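# Four arms seat a pallet collar squarely on a pallet

## Task

Put the pallet collar down onto the pallet so that it rests fully seated and lined up square with the pallet's edges.

## Robot and tools

Setup. Four Kinova Gen3 arms (arm1, arm2, arm3, arm4) share the work. Each carries a five-fingered right hand. Foot (base_link) poses in the scene frame, metres, quat as w,x,y,z: arm1 x=-0.446 y=-0.868 z=+0.816 (+0.731, +0.000, +0.004, +0.683); arm2 x=+0.222 y=-0.880 z=+0.777 (+0.693, +0.006, -0.004, +0.721); arm3 x=+1.000 y=-0.056 z=+0.816 (+0.065, +0.006, +0.005, -0.998); arm4 x=-0.902 y=-0.142 z=+0.741 (+0.994, +0.004, -0.001, -0.113). Each foot looks along its own +x. Reach is roughly 1.06 m from the joint-1 axis.

Scene frame: metres, origin on the floor, +z upward. Every pose in calls and results uses it. The hand point sits 0.045 m in front of the palm; its +z runs along straightened fingers, +y leaves the palm face, +x crosses the palm away from the thumb. Straight fingers extend 0.06 to 0.07 m past the point along +z. A wrist bracket on the little-finger side can collide with things. Printed hand positions get less accurate at long reach.

move. Optional keys arm1 to arm4 and cameras. Each arm's entry is its own object, which may hold:
- joints: a dict of absolute targets by name. joint1_rad to joint7_rad in radians (joint1, 3, 5, 7 from -6.283 to 6.283; joint2 ±2.249; joint4 ±2.579; joint6 ±2.099). Hand keys hand_little, hand_ring, hand_middle, hand_index, hand_thumb_bend run -1 (curled) to +1 (straight); hand_thumb_turn -1 (opposite the fingers) to +1 (beside the palm). hand_force_limit (-1 to 1) is a setting: the closing force at which a motor halts, linear from about 0 N at -1 to 10 N at +1 (15 N for the thumb motors). hand_speed (-0.96 to 1) sets finger speed; full speed is reached at +0.48. The scene begins with force limit 0 and speed -0.8.
- target: one list of seven numbers [x, y, z, qw, qx, qy, qz], an absolute pose for that arm's hand point in the scene frame, metres and unit quaternion, written the way the hand line prints it. The hand travels a straight line from its hand_target pose. When target is used, joints may contain only the hand keys.
- speed: top linear speed for target, 0.002 to 0.5 m/s (default 0.25); rotation is capped at double that value in rad/s.
- min_time_s: 0.1 to 8 s, a lower bound on the duration of that arm's joint motions.
All motions in one call start at once; target paths of a call finish together, and none lasts beyond 10 s (a call beyond 15 s). Paths do not avoid obstacles or other arms; hands lag, wander and can overshoot speed, most when the arm is near straight. An arm omitted from a call may still be driving toward an older target. cameras: a list from arm1_cam_wrist, arm2_cam_wrist, arm3_cam_wrist, arm4_cam_wrist, cam_high, cam_low, or ["all"]; [] gives none. With no action at all, move reports every arm fully plus all images.

wait: seconds (0 to 10), optional cameras; nothing new is sent. zoom_image: camera plus region [x0, y0, x1, y1] in pixels of that camera's newest image (top-left origin, at most 504 by 504). show_instructions: shows the reference page. finished_scene: ends the scene for good (scene 1 optional); the collar must stay seated without help.

Reading results. "move" lists arms that received motion; "as last shown" marks an arm left alone, whose status fields read "not commanded". "pictures" gives image order. hand_target is the pose the held joint targets imply. Status words: done (hand within 1 cm and 2 degrees; joints within tolerance), off_target (resting short, possibly still pushing), time_out (target dropped, joint holds), not_followed or "joint command not followed"/"pose unreachable" (a built-in collision check held the arm back; a hand target is discarded). hand_stopped_by gives six words for little, ring, middle, index, thumb_bend, thumb_turn: moving, target, force, stalled or fault. The *_load_n values are fingertip forces in N, positive when the finger is pushed open; a lost grip shows as loads near 0. Joint velocities are rad/s; "within noise" means still. Joint torques and flange force (end-effector x y z) reveal contact and load but carry offsets. A failed or stopped move or wait cancels the rest of that reply's move, wait and finished_scene calls.

Gripping. A finger motor runs only when its target changes by 0.002 or more, then locks. To grip gently, close with hand_speed at -0.94 or lower; faster closing can overshoot the force limit several times. To grip harder, raise hand_force_limit and send a target more closed than the current reading; to release, send one more open. With the thumb turned in front, the hand wraps objects about 0.035 to 0.065 m thick; thumb tip and index pad can pinch light items up to about 0.08 m.

Hazards. A hard press or collision between two robots can end the scene as a failure; the safety check can be late, lets fingers of different arms meet, and never stops fingers closing on another hand. Arms do not yield on contact and keep pushing. Torque spikes (limits 104.5 N m for joints 1 to 4, 51.3 for 5 to 7) or drifting more than 5 degrees from plan freeze that arm for 10 s; resend targets afterwards. Long stretched holds or pushing against something heats motors: MOTOR HOT warns at 60 °C, an over-temperature fault hits at 75 °C and the arm sags; resend keys marked limit_stop_at_motor_heat. Never knock anything out of the work area or to the floor, drop parts, release moving parts, or slam into fixed or heavy items. Loose objects may occasionally get nudged by outside disturbances. Smooth, light motions are preferred.

Each tool is called after "Call:" as a command line: name --argument value for each argument, lists and objects as JSON in quotes; but a table of rows of numbers goes row by row, as --pt "numbers of a row", without its own name.

Reference images:

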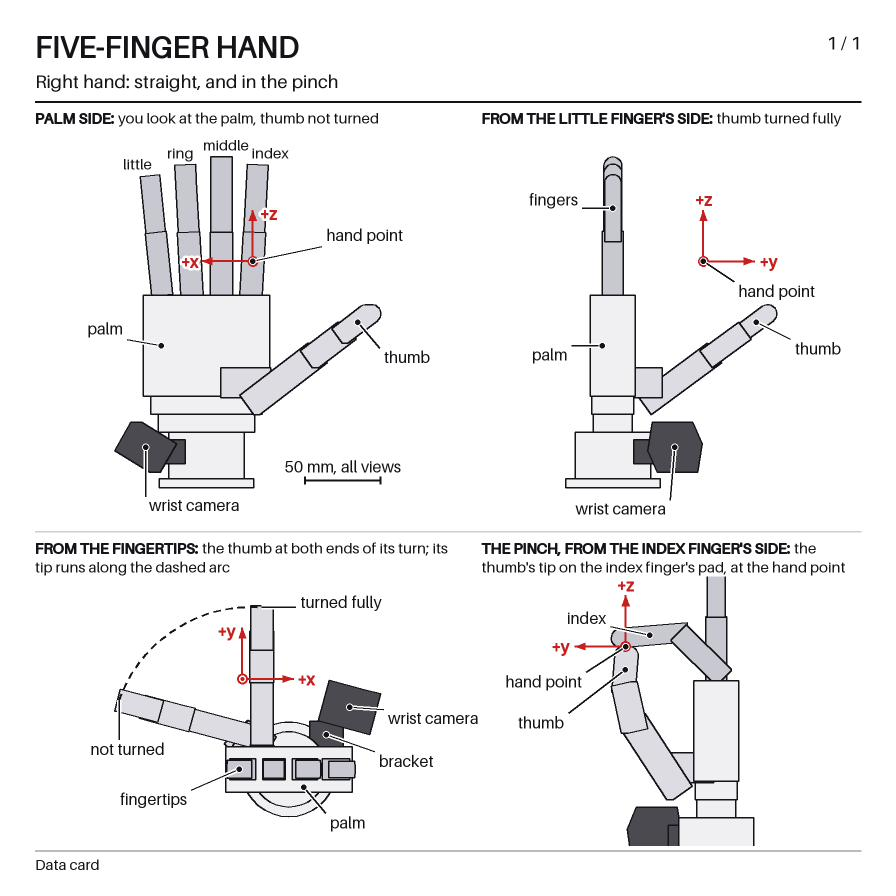

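## Session

Call:
move

Scene clock: 0.00 s.
Joint torques (N m): no reading
Motor temperatures (°C): arm1=[37 35 31 35 37 46 41] | arm2=[35 34 38 30 42 40 45] | arm3=[32 34 35 36 38 45 41] | arm4=[36 37 31 31 34 40 38]
Flange force (N): no reading
Joint velocities: within noise
arm1.joint_positions: joint1_rad=+0.421 joint2_rad=-0.360 joint3_rad=-0.049 joint4_rad=+1.580 joint5_rad=-0.052 joint6_rad=+2.010 joint7_rad=-1.903 hand_little=+1.000 hand_ring=+1.000 hand_middle=+1.000 hand_index=+1.000 hand_thumb_turn=+1.000 hand_thumb_bend=+1.000 hand_force_limit=+0.000 hand_speed=-0.800
arm1.joint_status: not commanded
arm1.hand_stopped_by: target,target,target,target,target,target
arm1.little_load_n: 0.0
arm1.ring_load_n: 0.0
arm1.middle_load_n: 0.0
arm1.index_load_n: 0.0
arm1.thumb_bend_load_n: 0.0
arm1.thumb_turn_load_n: 0.0
arm1.hand: x=-0.4101 y=-0.6979 z=+1.2786 quat_wxyz=(+0.046, +0.395, -0.917, +0.020) (m; scene frame)
arm1.hand_target: x=-0.4101 y=-0.6979 z=+1.2786 quat_wxyz=(+0.046, +0.395, -0.917, +0.020) (m; scene frame)
arm1.hand_status: not commanded
arm2.joint_positions: joint1_rad=+0.363 joint2_rad=-0.434 joint3_rad=-0.032 joint4_rad=+1.528 joint5_rad=-0.068 joint6_rad=+2.022 joint7_rad=-1.787 hand_little=+1.000 hand_ring=+1.000 hand_middle=+1.000 hand_index=+1.000 hand_thumb_turn=+1.000 hand_thumb_bend=+1.000 hand_force_limit=+0.000 hand_speed=-0.800
arm2.joint_status: not commanded
arm2.hand_stopped_by: target,target,target,target,target,target
arm2.little_load_n: 0.0
arm2.ring_load_n: 0.0
arm2.middle_load_n: -0.5
arm2.index_load_n: 0.0
arm2.thumb_bend_load_n: 0.0
arm2.thumb_turn_load_n: 0.0
arm2.hand: x=+0.2190 y=-0.7271 z=+1.2718 quat_wxyz=(+0.005, +0.518, -0.855, -0.033) (m; scene frame)
arm2.hand_target: x=+0.2190 y=-0.7271 z=+1.2718 quat_wxyz=(+0.005, +0.518, -0.855, -0.033) (m; scene frame)
arm2.hand_status: not commanded
arm3.joint_positions: joint1_rad=-0.110 joint2_rad=-0.381 joint3_rad=-0.105 joint4_rad=+1.441 joint5_rad=-0.010 joint6_rad=+2.040 joint7_rad=-1.736 hand_little=+1.000 hand_ring=+1.000 hand_middle=+1.000 hand_index=+1.000 hand_thumb_turn=+1.000 hand_thumb_bend=+1.000 hand_force_limit=+0.000 hand_speed=-0.800
arm3.joint_status: not commanded
arm3.hand_stopped_by: target,target,target,target,target,target
arm3.little_load_n: 0.0
arm3.ring_load_n: 0.0
arm3.middle_load_n: 0.0
arm3.index_load_n: 0.0
arm3.thumb_bend_load_n: 0.0
arm3.thumb_turn_load_n: 0.0
arm3.hand: x=+0.8474 y=-0.1568 z=+1.3209 quat_wxyz=(+0.015, -0.996, -0.089, +0.017) (m; scene frame)
arm3.hand_target: x=+0.8474 y=-0.1568 z=+1.3209 quat_wxyz=(+0.015, -0.996, -0.089, +0.017) (m; scene frame)
arm3.hand_status: not commanded
arm4.joint_positions: joint1_rad=-0.096 joint2_rad=-0.327 joint3_rad=-0.106 joint4_rad=+1.521 joint5_rad=-0.060 joint6_rad=+2.000 joint7_rad=-2.124 hand_little=+1.000 hand_ring=+1.000 hand_middle=+1.000 hand_index=+1.000 hand_thumb_turn=+1.000 hand_thumb_bend=+1.000 hand_force_limit=+0.000 hand_speed=-0.800
arm4.joint_status: not commanded
arm4.hand_stopped_by: target,target,target,target,target,target
arm4.little_load_n: 0.0
arm4.ring_load_n: 0.0
arm4.middle_load_n: 0.0
arm4.index_load_n: 0.0
arm4.thumb_bend_load_n: 0.0
arm4.thumb_turn_load_n: 0.0
arm4.hand: x=-0.7061 y=-0.1167 z=+1.2164 quat_wxyz=(+0.029, -0.277, -0.960, -0.008) (m; scene frame)
arm4.hand_target: x=-0.7061 y=-0.1167 z=+1.2164 quat_wxyz=(+0.029, -0.277, -0.960, -0.008) (m; scene frame)
arm4.hand_status: not commanded
pictures: arm1_cam_wrist, arm2_cam_wrist, arm3_cam_wrist, arm4_cam_wrist, cam_high, cam_low

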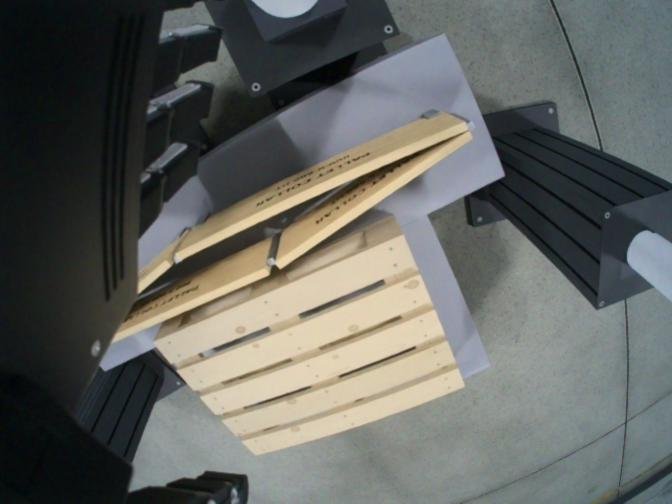

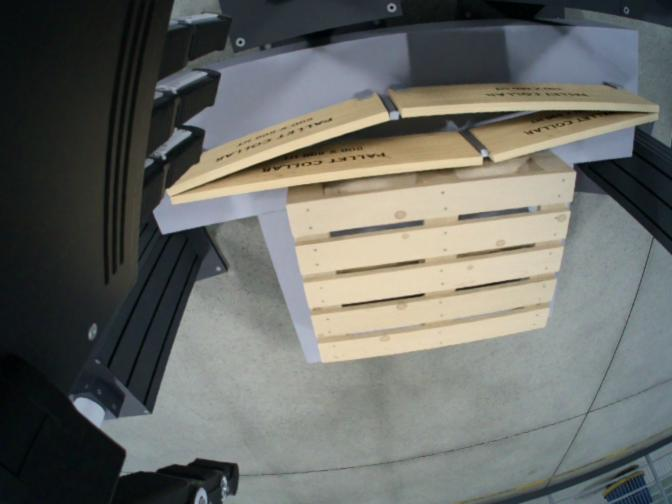

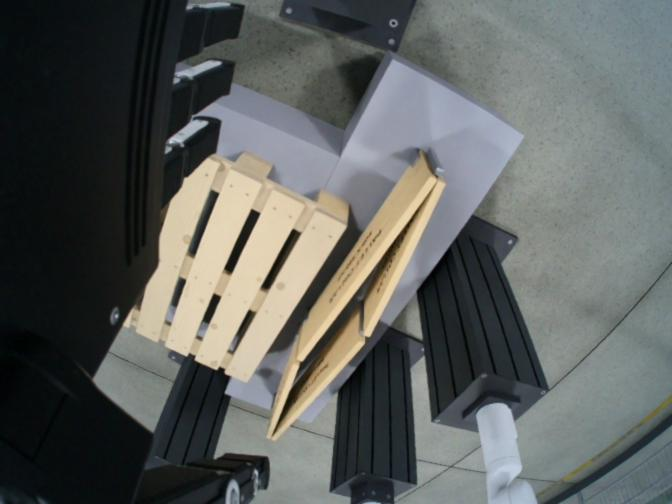

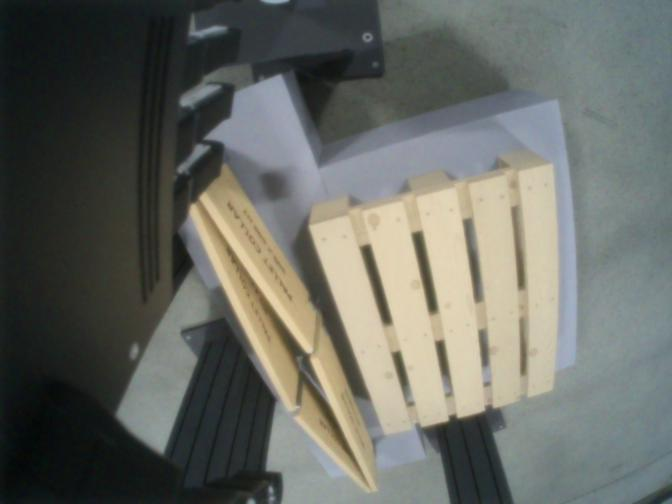

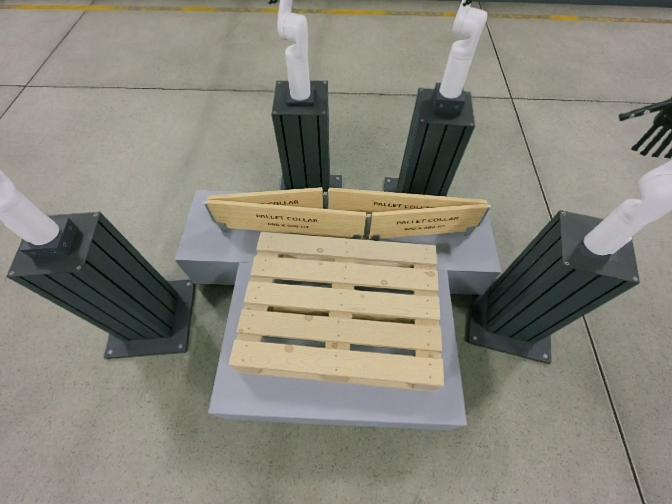

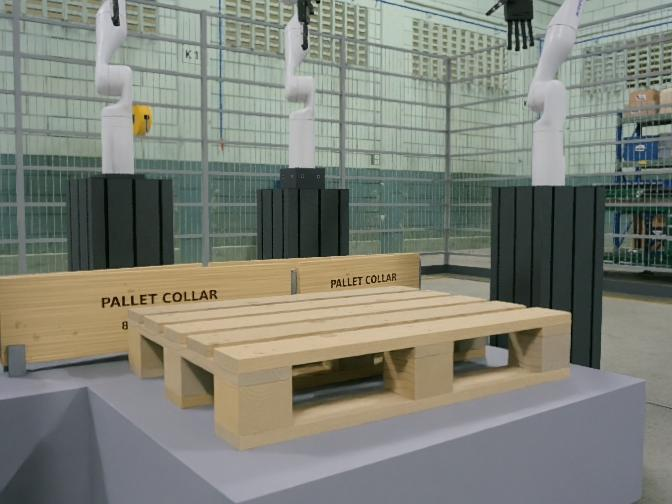

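Call:
zoom_image --camera "cam_high" --region '[170, 160, 510, 420]'

Call:
zoom_image --camera "cam_low" --region '[0, 200, 504, 504]'

Call:
zoom_image --camera "arm2_cam_wrist" --region '[150, 20, 654, 380]'

Call:
zoom_image --camera "arm1_cam_wrist" --region '[80, 20, 520, 460]'

Scaled by 1.482.

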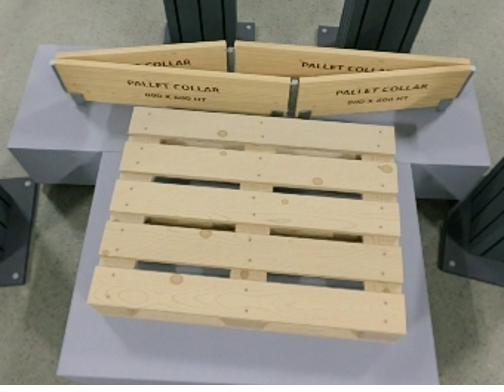

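Scaled by 1.000.

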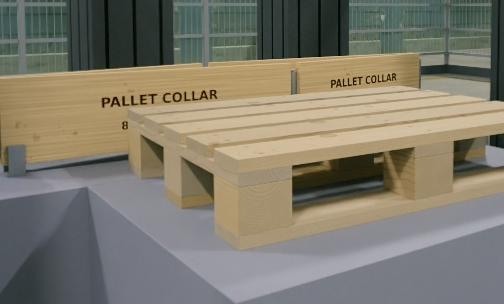

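Scaled by 1.000.

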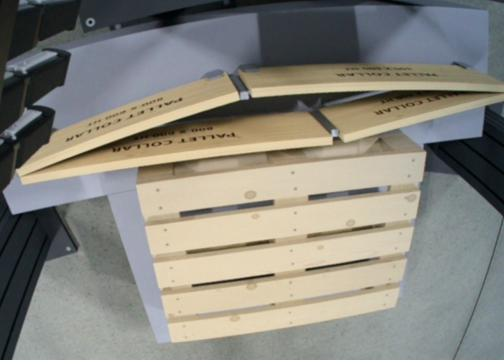

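Scaled by 1.145 from the camera's image (finer frame: 960x720).

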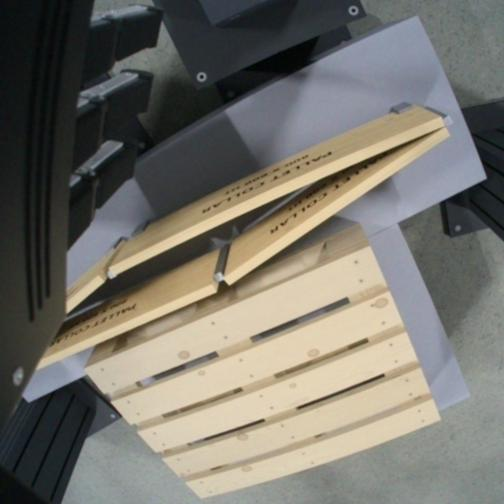

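Call:
zoom_image --camera "cam_low" --region '[100, 270, 350, 460]'

Call:
zoom_image --camera "cam_high" --region '[190, 180, 350, 300]'

Call:
zoom_image --camera "cam_high" --region '[340, 180, 500, 300]'

Call:
zoom_image --camera "cam_low" --region '[0, 230, 240, 410]'

Call:
zoom_image --camera "cam_low" --region '[240, 230, 480, 410]'

Call:
zoom_image --camera "arm2_cam_wrist" --region '[340, 60, 660, 300]'

Call:
zoom_image --camera "arm4_cam_wrist" --region '[180, 150, 420, 500]'

Call:
zoom_image --camera "arm3_cam_wrist" --region '[240, 130, 480, 450]'

Scaled by 2.016.

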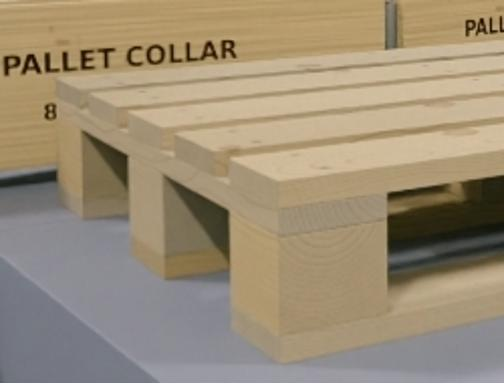

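Scaled by 3.150.

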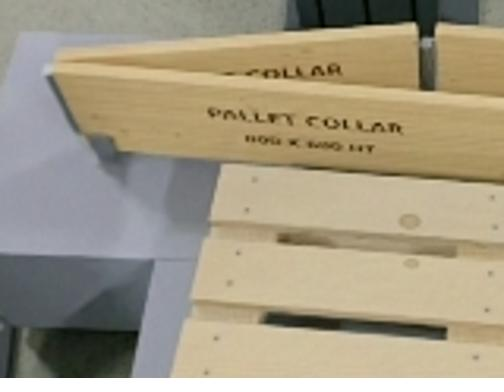

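Scaled by 3.150.

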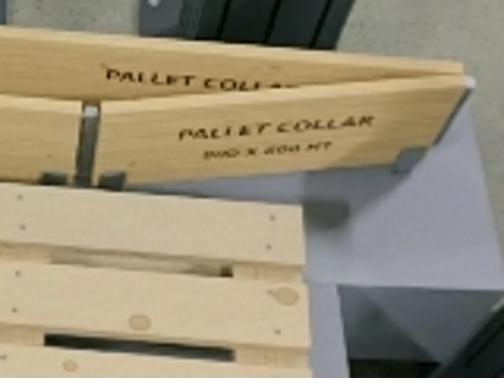

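Scaled by 2.100.

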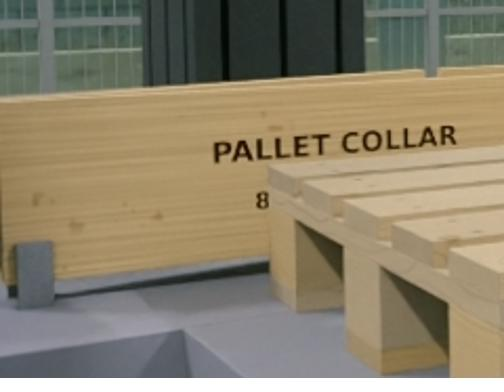

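Scaled by 2.100.

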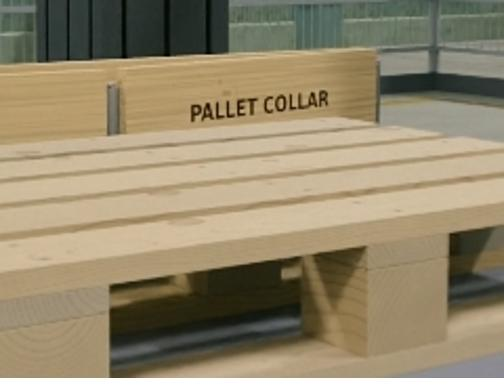

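Scaled by 1.575 from the camera's image (finer frame: 960x720).

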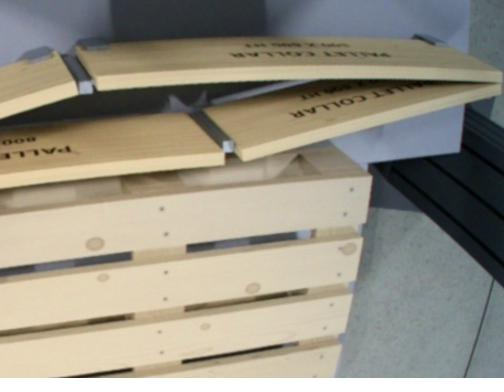

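Scaled by 1.440 from the camera's image (finer frame: 960x720).

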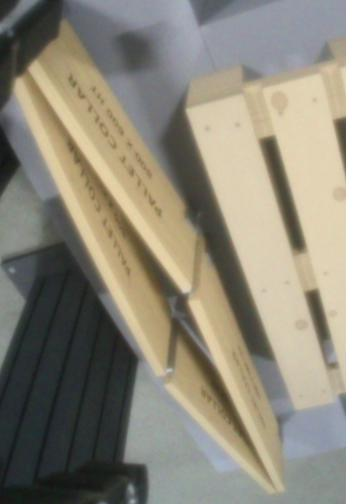

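Scaled by 1.575 from the camera's image (finer frame: 960x720).

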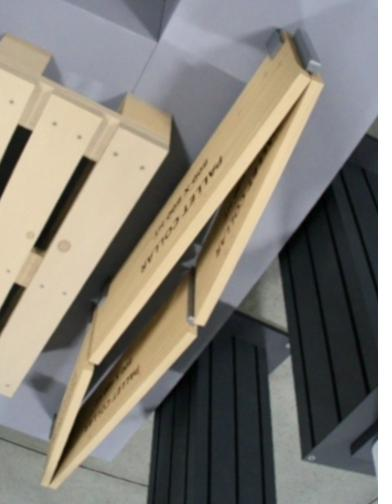

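Call:
zoom_image --camera "cam_high" --region '[210, 320, 330, 410]'

Call:
zoom_image --camera "cam_high" --region '[350, 320, 470, 410]'

Call:
zoom_image --camera "cam_high" --region '[200, 180, 290, 250]'

Call:
zoom_image --camera "cam_high" --region '[410, 180, 500, 250]'

Call:
zoom_image --camera "cam_high" --region '[300, 180, 390, 250]'

Scaled by 4.200.

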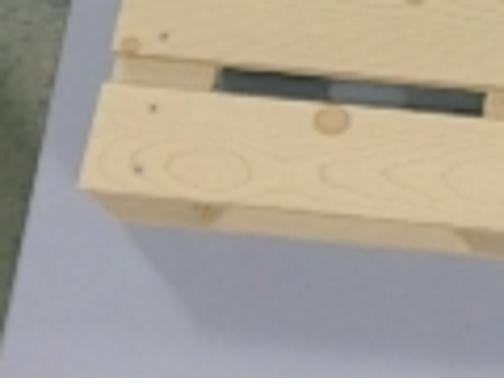

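Scaled by 4.200.

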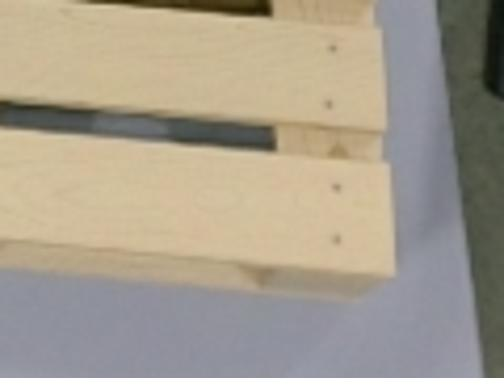

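Scaled by 5.600.

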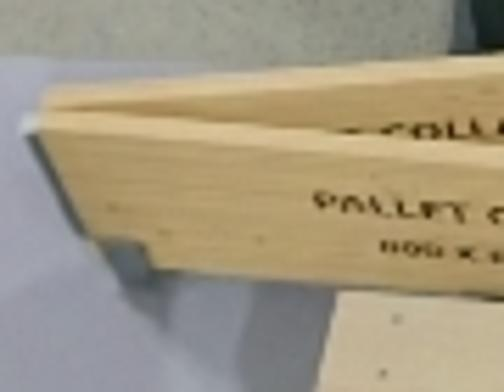

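Scaled by 5.600.

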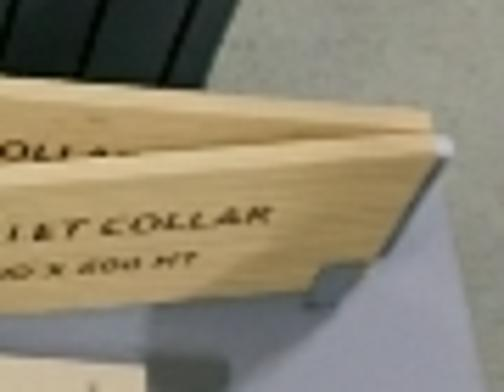

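Scaled by 5.600.

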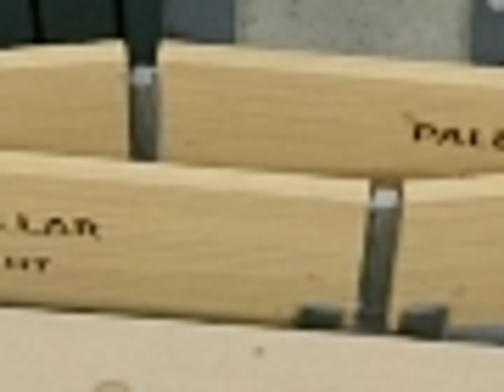

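Call:
move --arm1 '{"target": [-0.15, -0.516, 0.68, 0, 0.0188, 0.9998, 0], "joints": {"hand_thumb_turn": -1, "hand_speed": 0.2}}' --arm2 '{"target": [0.03, -0.52, 0.68, 0, 0.0188, 0.9998, 0], "joints": {"hand_thumb_turn": -1, "hand_speed": 0.2}}' --arm3 '{"target": [0.5, -0.42, 0.8, 0, -0.9998, 0.0183, 0], "joints": {"hand_thumb_turn": -1, "hand_speed": 0.2}}' --arm4 '{"target": [-0.45, -0.38, 0.8, 0, -0.997, -0.0776, 0], "joints": {"hand_thumb_turn": -1, "hand_speed": 0.2}}' --cameras '["all"]'

Scene clock: 367.50 s.
Joint torques (N m): arm1=[2.5 -18.41 1.27 -0.45 -0.05 -0.39 -0.07] | arm2=[-0.57 -16.27 0.12 -1.79 -0.1 0.38 -0.37] | arm3=[-0.92 -20.75 -0.79 -5.5 0.09 0.2 -0.07] | arm4=[-0.79 -19.08 1.66 -7.15 0.1 0.41 -0.37]
Motor temperatures (°C): arm1=[35 35 30 35 37 45 40] | arm2=[34 32 36 31 41 40 45] | arm3=[31 32 34 35 37 45 40] | arm4=[35 36 29 31 33 39 37]
Flange force (N): arm1=[3.2 6.3 2.6] | arm2=[0.4 5.3 -6.4] | arm3=[-0.7 -2.1 0.4] | arm4=[-5.0 -0.5 3.9]
move: arm1 done; arm2 done; arm3 done; arm4 done
Joint velocities: within noise
arm1.joint_positions: joint1_rad=+0.584 joint2_rad=+1.031 joint3_rad=+0.023 joint4_rad=+2.013 joint5_rad=-0.210 joint6_rad=+0.093 joint7_rad=-2.306 hand_little=+1.000 hand_ring=+1.000 hand_middle=+1.000 hand_index=+1.000 hand_thumb_turn=-1.000 hand_thumb_bend=+1.000 hand_force_limit=+0.000 hand_speed=+0.200
arm1.joint_status: all done
arm1.hand_stopped_by: target,target,target,target,target,target
arm1.little_load_n: 0.0
arm1.ring_load_n: 0.0
arm1.middle_load_n: 0.0
arm1.index_load_n: 0.0
arm1.thumb_bend_load_n: 0.0
arm1.thumb_turn_load_n: 0.0
arm1.hand: x=-0.1500 y=-0.5160 z=+0.6800 quat_wxyz=(+0.000, -0.019, -1.000, +0.000)
arm1.hand_target: x=-0.1500 y=-0.5160 z=+0.6800 quat_wxyz=(+0.000, -0.019, -1.000, +0.000)
arm1.hand_status: done (0.000 m and 0.0 deg from the pose sent, 0.678 m and 49.1 deg at the start)
arm2.joint_positions: joint1_rad=-0.460 joint2_rad=+0.958 joint3_rad=-0.284 joint4_rad=+2.073 joint5_rad=+1.014 joint6_rad=+0.266 joint7_rad=-4.845 hand_little=+1.000 hand_ring=+1.000 hand_middle=+1.000 hand_index=+1.000 hand_thumb_turn=-1.000 hand_thumb_bend=+1.000 hand_force_limit=+0.000 hand_speed=+0.200
arm2.joint_status: all done
arm2.hand_stopped_by: target,target,target,target,target,target
arm2.little_load_n: 0.0
arm2.ring_load_n: 0.0
arm2.middle_load_n: 0.0
arm2.index_load_n: 0.0
arm2.thumb_bend_load_n: 0.0
arm2.thumb_turn_load_n: 0.0
arm2.hand: x=+0.0300 y=-0.5200 z=+0.6800 quat_wxyz=(+0.000, -0.019, -1.000, +0.000)
arm2.hand_target: x=+0.0300 y=-0.5200 z=+0.6800 quat_wxyz=(+0.000, -0.019, -1.000, +0.000)
arm2.hand_status: done (0.000 m and 0.0 deg from the pose sent, 0.655 m and 64.7 deg at the start)
arm3.joint_positions: joint1_rad=-0.362 joint2_rad=+0.928 joint3_rad=-0.229 joint4_rad=+1.451 joint5_rad=+0.259 joint6_rad=+0.777 joint7_rad=-2.423 hand_little=+1.000 hand_ring=+1.000 hand_middle=+1.000 hand_index=+1.000 hand_thumb_turn=-1.000 hand_thumb_bend=+1.000 hand_force_limit=+0.000 hand_speed=+0.200
arm3.joint_status: all done
arm3.hand_stopped_by: target,target,target,target,target,target
arm3.little_load_n: 0.0
arm3.ring_load_n: 0.0
arm3.middle_load_n: 0.0
arm3.index_load_n: 0.0
arm3.thumb_bend_load_n: 0.0
arm3.thumb_turn_load_n: 0.0
arm3.hand: x=+0.5000 y=-0.4200 z=+0.8000 quat_wxyz=(+0.000, -1.000, +0.018, +0.000)
arm3.hand_target: x=+0.5000 y=-0.4200 z=+0.8000 quat_wxyz=(+0.000, -1.000, +0.018, +0.000)
arm3.hand_status: done (0.000 m and 0.0 deg from the pose sent, 0.679 m and 12.6 deg at the start)
arm4.joint_positions: joint1_rad=+0.038 joint2_rad=+0.722 joint3_rad=+0.049 joint4_rad=+1.622 joint5_rad=-0.032 joint6_rad=+0.798 joint7_rad=-4.233 hand_little=+1.000 hand_ring=+1.000 hand_middle=+1.000 hand_index=+1.000 hand_thumb_turn=-1.000 hand_thumb_bend=+1.000 hand_force_limit=+0.000 hand_speed=+0.200
arm4.joint_status: all done
arm4.hand_stopped_by: target,target,target,target,target,target
arm4.little_load_n: 0.0
arm4.ring_load_n: 0.0
arm4.middle_load_n: 0.0
arm4.index_load_n: 0.0
arm4.thumb_bend_load_n: 0.0
arm4.thumb_turn_load_n: 0.0
arm4.hand: x=-0.4500 y=-0.3800 z=+0.8000 quat_wxyz=(+0.000, -0.997, -0.078, +0.000)
arm4.hand_target: x=-0.4500 y=-0.3800 z=+0.8000 quat_wxyz=(+0.000, -0.997, -0.078, +0.000)
arm4.hand_status: done (0.000 m and 0.0 deg from the pose sent, 0.555 m and 139.0 deg at the start)
pictures: arm1_cam_wrist, arm2_cam_wrist, arm3_cam_wrist, arm4_cam_wrist, cam_high, cam_low
arm1_cam_wrist: T_world_to_cam=[[-0.23058, 0.97305, 0.00258, 0.45996], [0.82813, 0.19485, 0.52557, -0.13594], [0.51091, 0.12332, -0.85074, 0.83373]] pos_world=[-0.20732, -0.52389, 0.77955]
arm2_cam_wrist: T_world_to_cam=[[-0.26306, 0.96466, -0.01497, 0.52025], [0.81824, 0.2313, 0.5263, -0.26048], [0.51116, 0.1262, -0.85017, 0.74338]] pos_world=[-0.03, -0.53543, 0.77688]
arm3_cam_wrist: T_world_to_cam=[[0.20624, -0.97842, -0.01233, -0.50264], [-0.83123, -0.18184, 0.52534, -0.08441], [-0.51625, -0.0981, -0.8508, 1.00857]] pos_world=[0.55418, -0.40821, 0.89624]
arm4_cam_wrist: T_world_to_cam=[[0.36048, -0.93245, -0.0245, -0.16748], [-0.79456, -0.32072, 0.51557, -0.88799], [-0.4886, -0.16639, -0.8565, 0.51986]] pos_world=[-0.39119, -0.35446, 0.89897]

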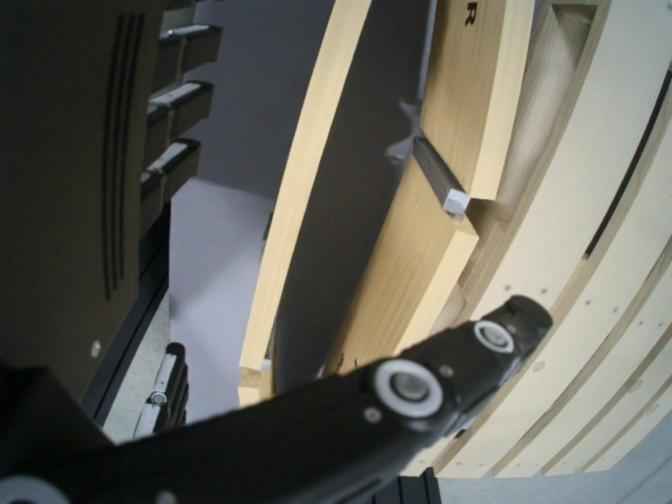

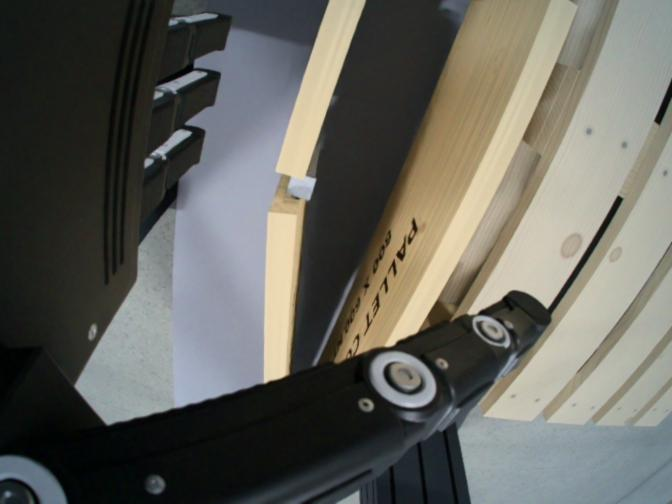

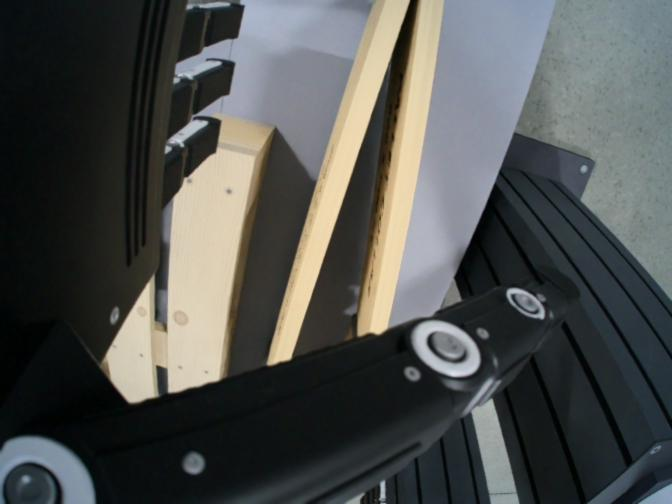

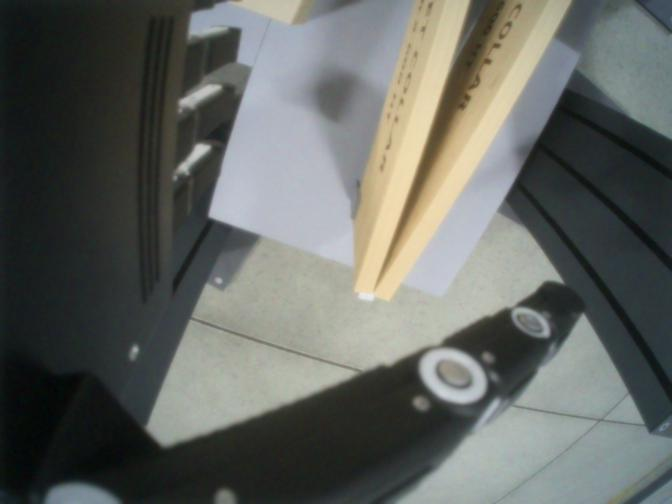

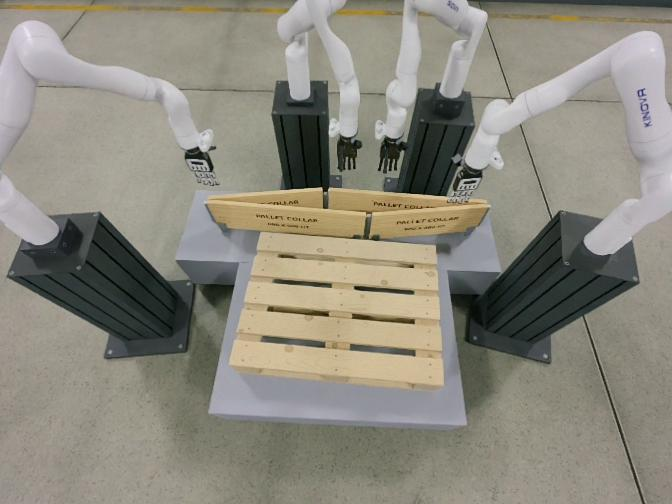

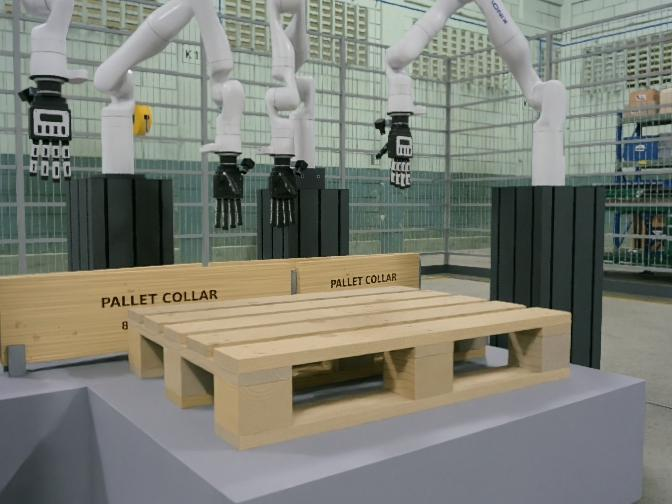

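Call:
zoom_image --camera "arm1_cam_wrist" --region '[200, 100, 520, 400]'

Call:
zoom_image --camera "arm2_cam_wrist" --region '[200, 0, 520, 300]'

Call:
zoom_image --camera "arm4_cam_wrist" --region '[200, 0, 600, 330]'

Call:
zoom_image --camera "arm3_cam_wrist" --region '[160, 0, 520, 400]'

Scaled by 1.575 from the camera's image (finer frame: 960x720).

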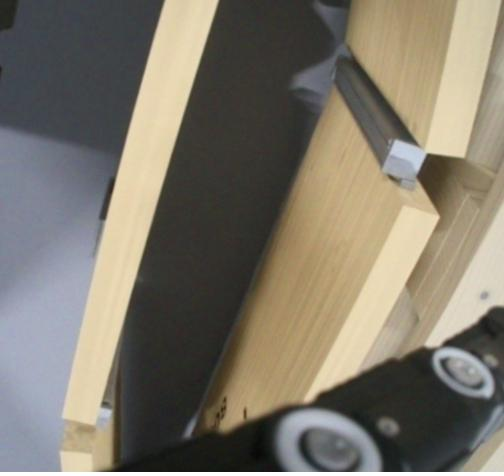

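Scaled by 1.575 from the camera's image (finer frame: 960x720).

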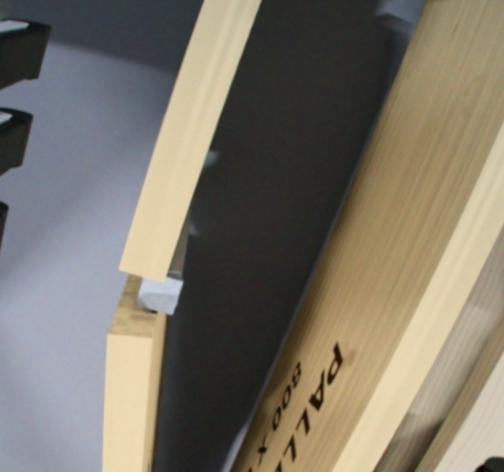

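Scaled by 1.260 from the camera's image (finer frame: 960x720).

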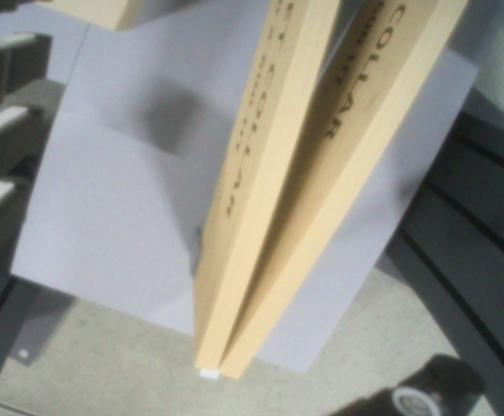

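Scaled by 1.260 from the camera's image (finer frame: 960x720).

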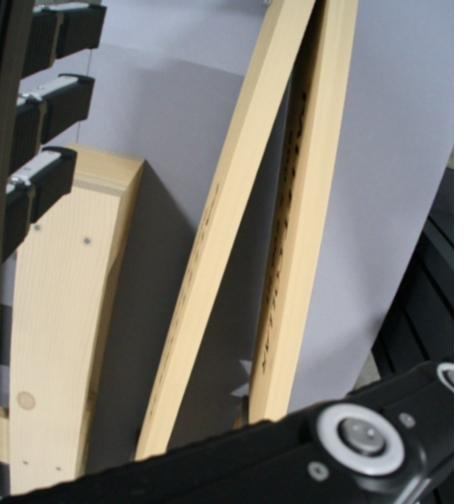

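Call:
move --arm1 '{"target": [-0.15, -0.499, 0.465, 0, 0.0192, 0.9998, 0], "speed": 0.12}' --arm2 '{"target": [0.025, -0.517, 0.465, 0, 0.0192, 0.9998, 0], "speed": 0.12}' --cameras '["arm1_cam_wrist", "arm2_cam_wrist", "cam_low"]'

Call:
zoom_image --camera "arm1_cam_wrist" --region '[120, 60, 480, 420]'

Call:
zoom_image --camera "arm2_cam_wrist" --region '[120, 60, 480, 420]'

Scene clock: 440.50 s.
Joint torques (N m): arm1=[2.48 -19.85 1.14 0.68 -0.08 -0.39 -0.09] | arm2=[-0.59 -17.61 2.9 0.09 -0.1 0.37 -0.36] | arm3=[-0.88 -20.68 -0.85 -5.57 0.1 0.13 -0.08] | arm4=[-0.8 -19.11 1.7 -7.17 0.08 0.37 -0.38]
Motor temperatures (°C): arm1=[35 36 30 35 36 45 40] | arm2=[34 33 36 30 41 40 45] | arm3=[31 33 34 35 37 45 40] | arm4=[34 37 29 31 33 39 37]
Flange force (N): arm1=[3.2 5.5 3.8] | arm2=[1.9 4.5 -3.1] | arm3=[-0.5 -2.2 0.2] | arm4=[-5.0 -0.4 3.9]
move: arm1 done; arm2 not_followed
Joint velocities: within noise
arm1.joint_positions: joint1_rad=+0.584 joint2_rad=+1.564 joint3_rad=-0.011 joint4_rad=+1.623 joint5_rad=-0.217 joint6_rad=-0.054 joint7_rad=-2.311 hand_little=+1.000 hand_ring=+1.000 hand_middle=+1.000 hand_index=+1.000 hand_thumb_turn=-1.000 hand_thumb_bend=+1.000 hand_force_limit=+0.000 hand_speed=+0.200
arm1.joint_status: not commanded
arm1.hand_stopped_by: target,target,target,target,target,target
arm1.little_load_n: 0.0
arm1.ring_load_n: 0.0
arm1.middle_load_n: 0.0
arm1.index_load_n: 0.0
arm1.thumb_bend_load_n: 0.0
arm1.thumb_turn_load_n: 0.0
arm1.hand: x=-0.1500 y=-0.4990 z=+0.4650 quat_wxyz=(+0.000, -0.019, -1.000, +0.000)
arm1.hand_target: x=-0.1500 y=-0.4990 z=+0.4650 quat_wxyz=(+0.000, -0.019, -1.000, +0.000)
arm1.hand_status: done (0.000 m and 0.0 deg from the pose sent, 0.216 m and 0.0 deg at the start)
arm2.joint_positions: joint1_rad=-0.794 joint2_rad=+1.357 joint3_rad=+0.156 joint4_rad=+1.899 joint5_rad=+1.026 joint6_rad=-0.188 joint7_rad=-4.995 hand_little=+1.000 hand_ring=+1.000 hand_middle=+1.000 hand_index=+1.000 hand_thumb_turn=-1.000 hand_thumb_bend=+1.000 hand_force_limit=+0.000 hand_speed=+0.200
arm2.joint_status: not commanded
arm2.hand_stopped_by: target,target,target,target,target,target
arm2.little_load_n: 0.0
arm2.ring_load_n: 0.0
arm2.middle_load_n: 0.0
arm2.index_load_n: 0.0
arm2.thumb_bend_load_n: 0.0
arm2.thumb_turn_load_n: 0.0
arm2.hand: x=+0.0265 y=-0.5179 z=+0.5270 quat_wxyz=(+0.000, -0.019, -1.000, +0.001)
arm2.hand_target: x=+0.0265 y=-0.5179 z=+0.5270 quat_wxyz=(+0.000, -0.019, -1.000, +0.001)
arm2.hand_status: not_followed (0.062 m and 0.1 deg from the pose sent, 0.215 m and 0.0 deg at the start)
arm3, arm4: as last shown
arm4.middle_load_n: 0.5
led back after a hold (arm1 arm): the arm was led back toward your command in small steps, so it may still be short of it.
pose unreachable (arm1 arm): on one or more control steps of this call this arm could not follow its commanded pose, so it was not sent that pose on those steps. It may still have moved: this result reports where it is.
cause: moving toward the commanded pose would bring a part of the arm too close to another arm (the arm2 arm, along the way the arms are being sent, or toward where that arm still pushes).
pose unreachable (arm2 arm): on one or more control steps of this call this arm could not follow its commanded pose, so it was not sent that pose on those steps. On the call's last step it was still not sent that pose. It may still have moved: this result reports where it is.
cause: moving toward the commanded pose would bring a part of the arm too close to another arm (the arm1 arm, along the way the arms are being sent, or toward where that arm still pushes).
arm1_cam_wrist: T_world_to_cam=[[-0.22994, 0.9732, 0.00246, 0.44425], [0.8282, 0.19435, 0.52565, -0.02653], [0.51108, 0.12291, -0.8507, 0.64852]] pos_world=[-0.20732, -0.5069, 0.56455]
arm2_cam_wrist: T_world_to_cam=[[-0.26275, 0.96473, -0.01636, 0.51573], [0.81788, 0.23169, 0.52668, -0.17761], [0.51189, 0.125, -0.84991, 0.61395]] pos_world=[-0.0335, -0.53313, 0.62378]

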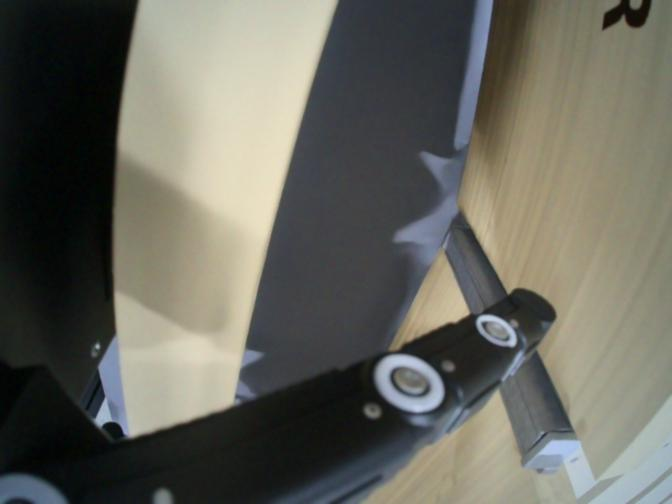

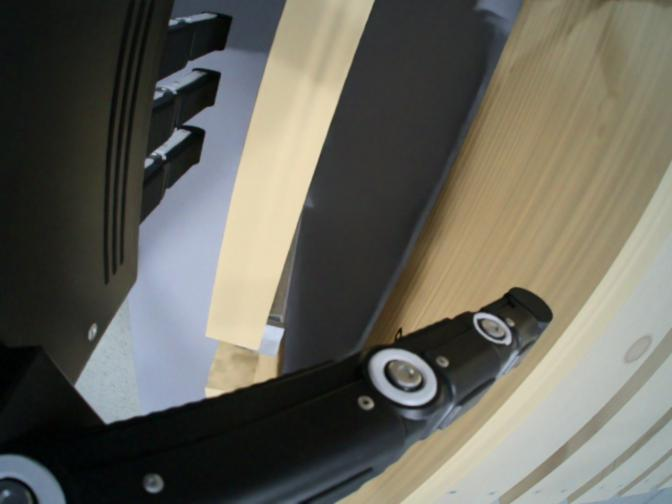

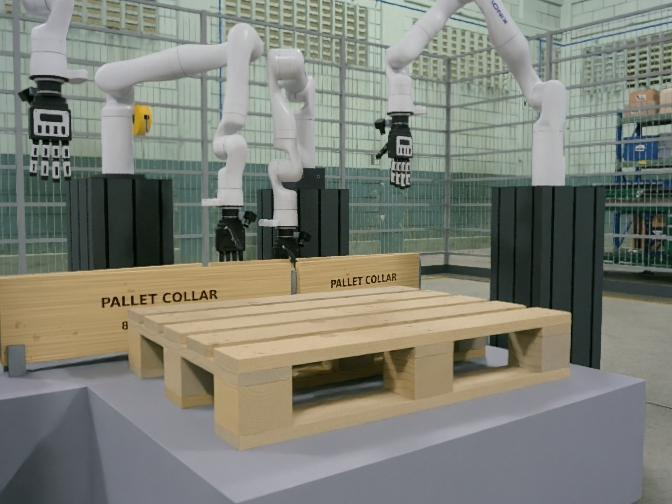

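Scaled by 1.400 from the camera's image (finer frame: 960x720).

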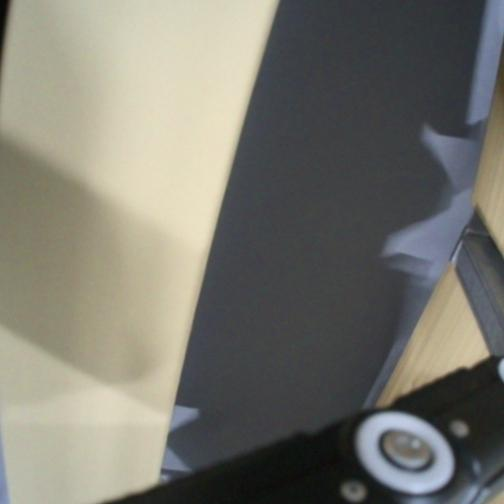

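Scaled by 1.400 from the camera's image (finer frame: 960x720).

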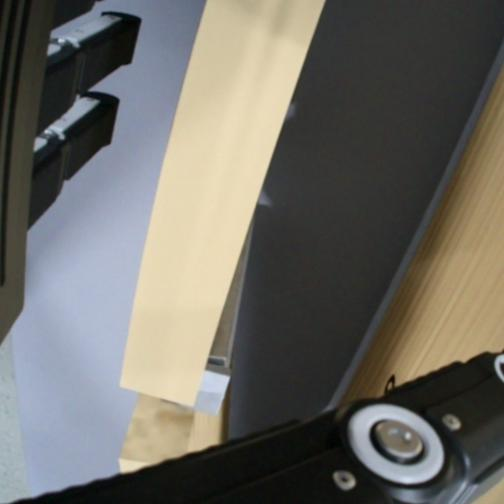

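Call:
move --arm1 '{"target": [-0.25, -0.494, 0.45, 0, 0.0192, 0.9998, 0], "speed": 0.12}'

Call:
move --arm2 '{"target": [0.04, -0.516, 0.45, 0, 0.0192, 0.9998, 0], "speed": 0.12}' --cameras '["arm1_cam_wrist", "arm2_cam_wrist", "cam_low"]'

Scene clock: 468.57 s.
Joint torques (N m): arm1=[2.35 -17.81 0.52 2.33 -0.06 -0.14 -0.05] | arm2=[-0.57 -17.56 3.01 0.08 -0.09 0.34 -0.35] | arm3=[-0.95 -20.63 -0.81 -5.59 0.11 0.17 -0.06] | arm4=[-0.79 -19.13 1.68 -7.15 0.1 0.45 -0.4]
Motor temperatures (°C): arm1=[35 36 30 35 36 45 40] | arm2=[34 33 36 30 41 40 45] | arm3=[31 34 34 35 37 45 40] | arm4=[34 37 29 31 33 39 37]
Flange force (N): arm1=[4.3 5.3 3.0] | arm2=[2.4 4.9 -3.4] | arm3=[-0.3 -2.4 0.1] | arm4=[-5.0 -0.4 4.1]
move: arm1 done
Joint velocities: within noise
arm1.joint_positions: joint1_rad=+0.401 joint2_rad=+1.616 joint3_rad=-0.069 joint4_rad=+1.734 joint5_rad=-0.320 joint6_rad=-0.227 joint7_rad=-2.395 hand_little=+1.000 hand_ring=+1.000 hand_middle=+1.000 hand_index=+1.000 hand_thumb_turn=-1.000 hand_thumb_bend=+1.000 hand_force_limit=+0.000 hand_speed=+0.200
arm1.joint_status: not commanded
arm1.hand_stopped_by: target,target,target,target,target,target
arm1.little_load_n: 0.0
arm1.ring_load_n: 0.0
arm1.middle_load_n: 0.0
arm1.index_load_n: 0.0
arm1.thumb_bend_load_n: 0.0
arm1.thumb_turn_load_n: 0.5
arm1.hand: x=-0.2500 y=-0.4940 z=+0.4500 quat_wxyz=(+0.000, -0.019, -1.000, +0.000)
arm1.hand_target: x=-0.2500 y=-0.4940 z=+0.4500 quat_wxyz=(+0.000, -0.019, -1.000, +0.000)
arm1.hand_status: done (0.000 m and 0.0 deg from the pose sent, 0.101 m and 0.0 deg at the start)
arm2, arm3, arm4: as last shown
arm4.middle_load_n: 0.0
pictures: none

Scene clock: 469.73 s.
Joint torques (N m): arm1=[2.46 -18.31 0.65 2.01 -0.07 -0.32 -0.08] | arm2=[-0.96 -2.4 -2.28 1.48 0.46 -0.52 -0.48] | arm3=[-0.93 -20.68 -0.83 -5.49 0.13 0.16 -0.09] | arm4=[-0.8 -19.11 1.7 -7.17 0.09 0.39 -0.39]
Motor temperatures (°C): arm1=[35 36 30 35 36 45 40] | arm2=[34 33 36 30 41 40 45] | arm3=[31 34 34 35 37 45 40] | arm4=[34 37 29 31 33 39 37]
Flange force (N): arm1=[4.8 4.9 3.4] | arm2=[2.2 6.7 -36.6] | arm3=[-0.8 -2.1 0.2] | arm4=[-5.0 -0.4 3.9]
move: arm2 done
Joint velocities: within noise
arm1, arm3, arm4: as last shown
arm1.thumb_turn_load_n: 0.0
arm2.joint_positions: joint1_rad=-0.830 joint2_rad=+1.562 joint3_rad=+0.226 joint4_rad=+1.770 joint5_rad=+0.930 joint6_rad=-0.294 joint7_rad=-4.953 hand_little=+1.000 hand_ring=+1.000 hand_middle=+1.000 hand_index=+1.000 hand_thumb_turn=-1.000 hand_thumb_bend=+1.000 hand_force_limit=+0.000 hand_speed=+0.200
arm2.joint_status: not commanded
arm2.hand_stopped_by: target,target,target,target,target,target
arm2.little_load_n: 0.0
arm2.ring_load_n: 0.0
arm2.middle_load_n: 0.0
arm2.index_load_n: 0.0
arm2.thumb_bend_load_n: 1.0
arm2.thumb_turn_load_n: 0.0
arm2.hand: x=+0.0400 y=-0.5159 z=+0.4500 quat_wxyz=(+0.000, -0.019, -1.000, +0.000)
arm2.hand_target: x=+0.0400 y=-0.5160 z=+0.4500 quat_wxyz=(+0.000, -0.019, -1.000, +0.000)
arm2.hand_status: done (0.000 m and 0.0 deg from the pose sent, 0.078 m and 0.1 deg at the start)
arm3.thumb_turn_load_n: -0.5
arm1_cam_wrist: T_world_to_cam=[[-0.22981, 0.97323, 0.00243, 0.4165], [0.82824, 0.19426, 0.52563, 0.06317], [0.51109, 0.1228, -0.85071, 0.68621]] pos_world=[-0.30732, -0.5019, 0.54955]
arm2_cam_wrist: T_world_to_cam=[[-0.26235, 0.96486, -0.01478, 0.51543], [0.81838, 0.23058, 0.52638, -0.14909], [0.51129, 0.126, -0.85012, 0.54202]] pos_world=[-0.0199, -0.53123, 0.54688]

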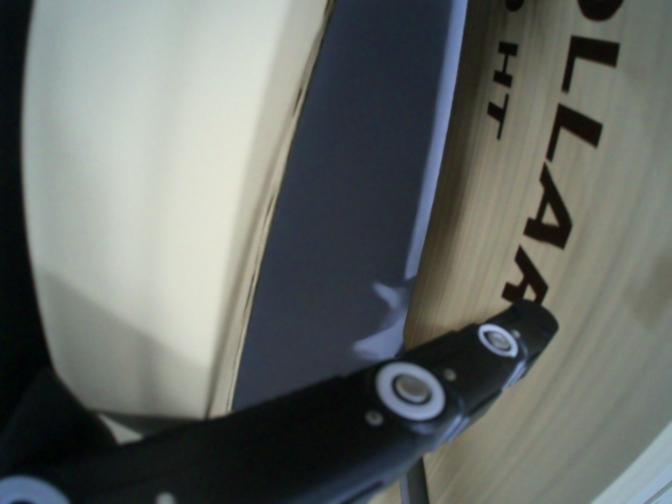

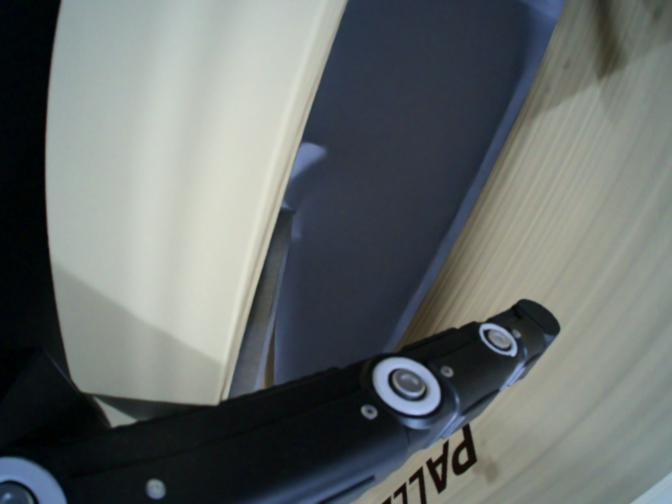

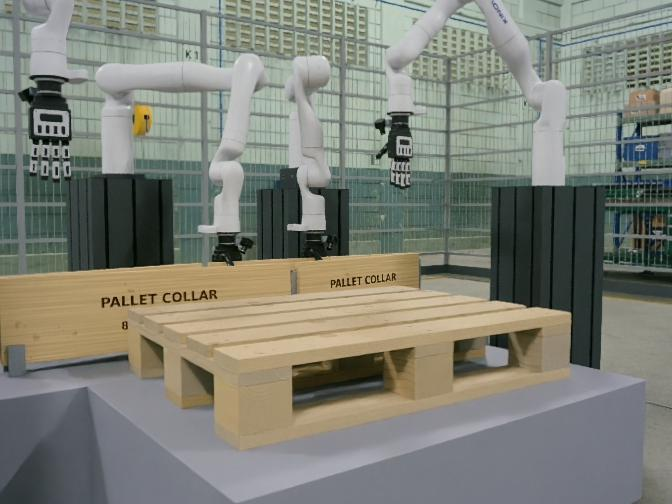

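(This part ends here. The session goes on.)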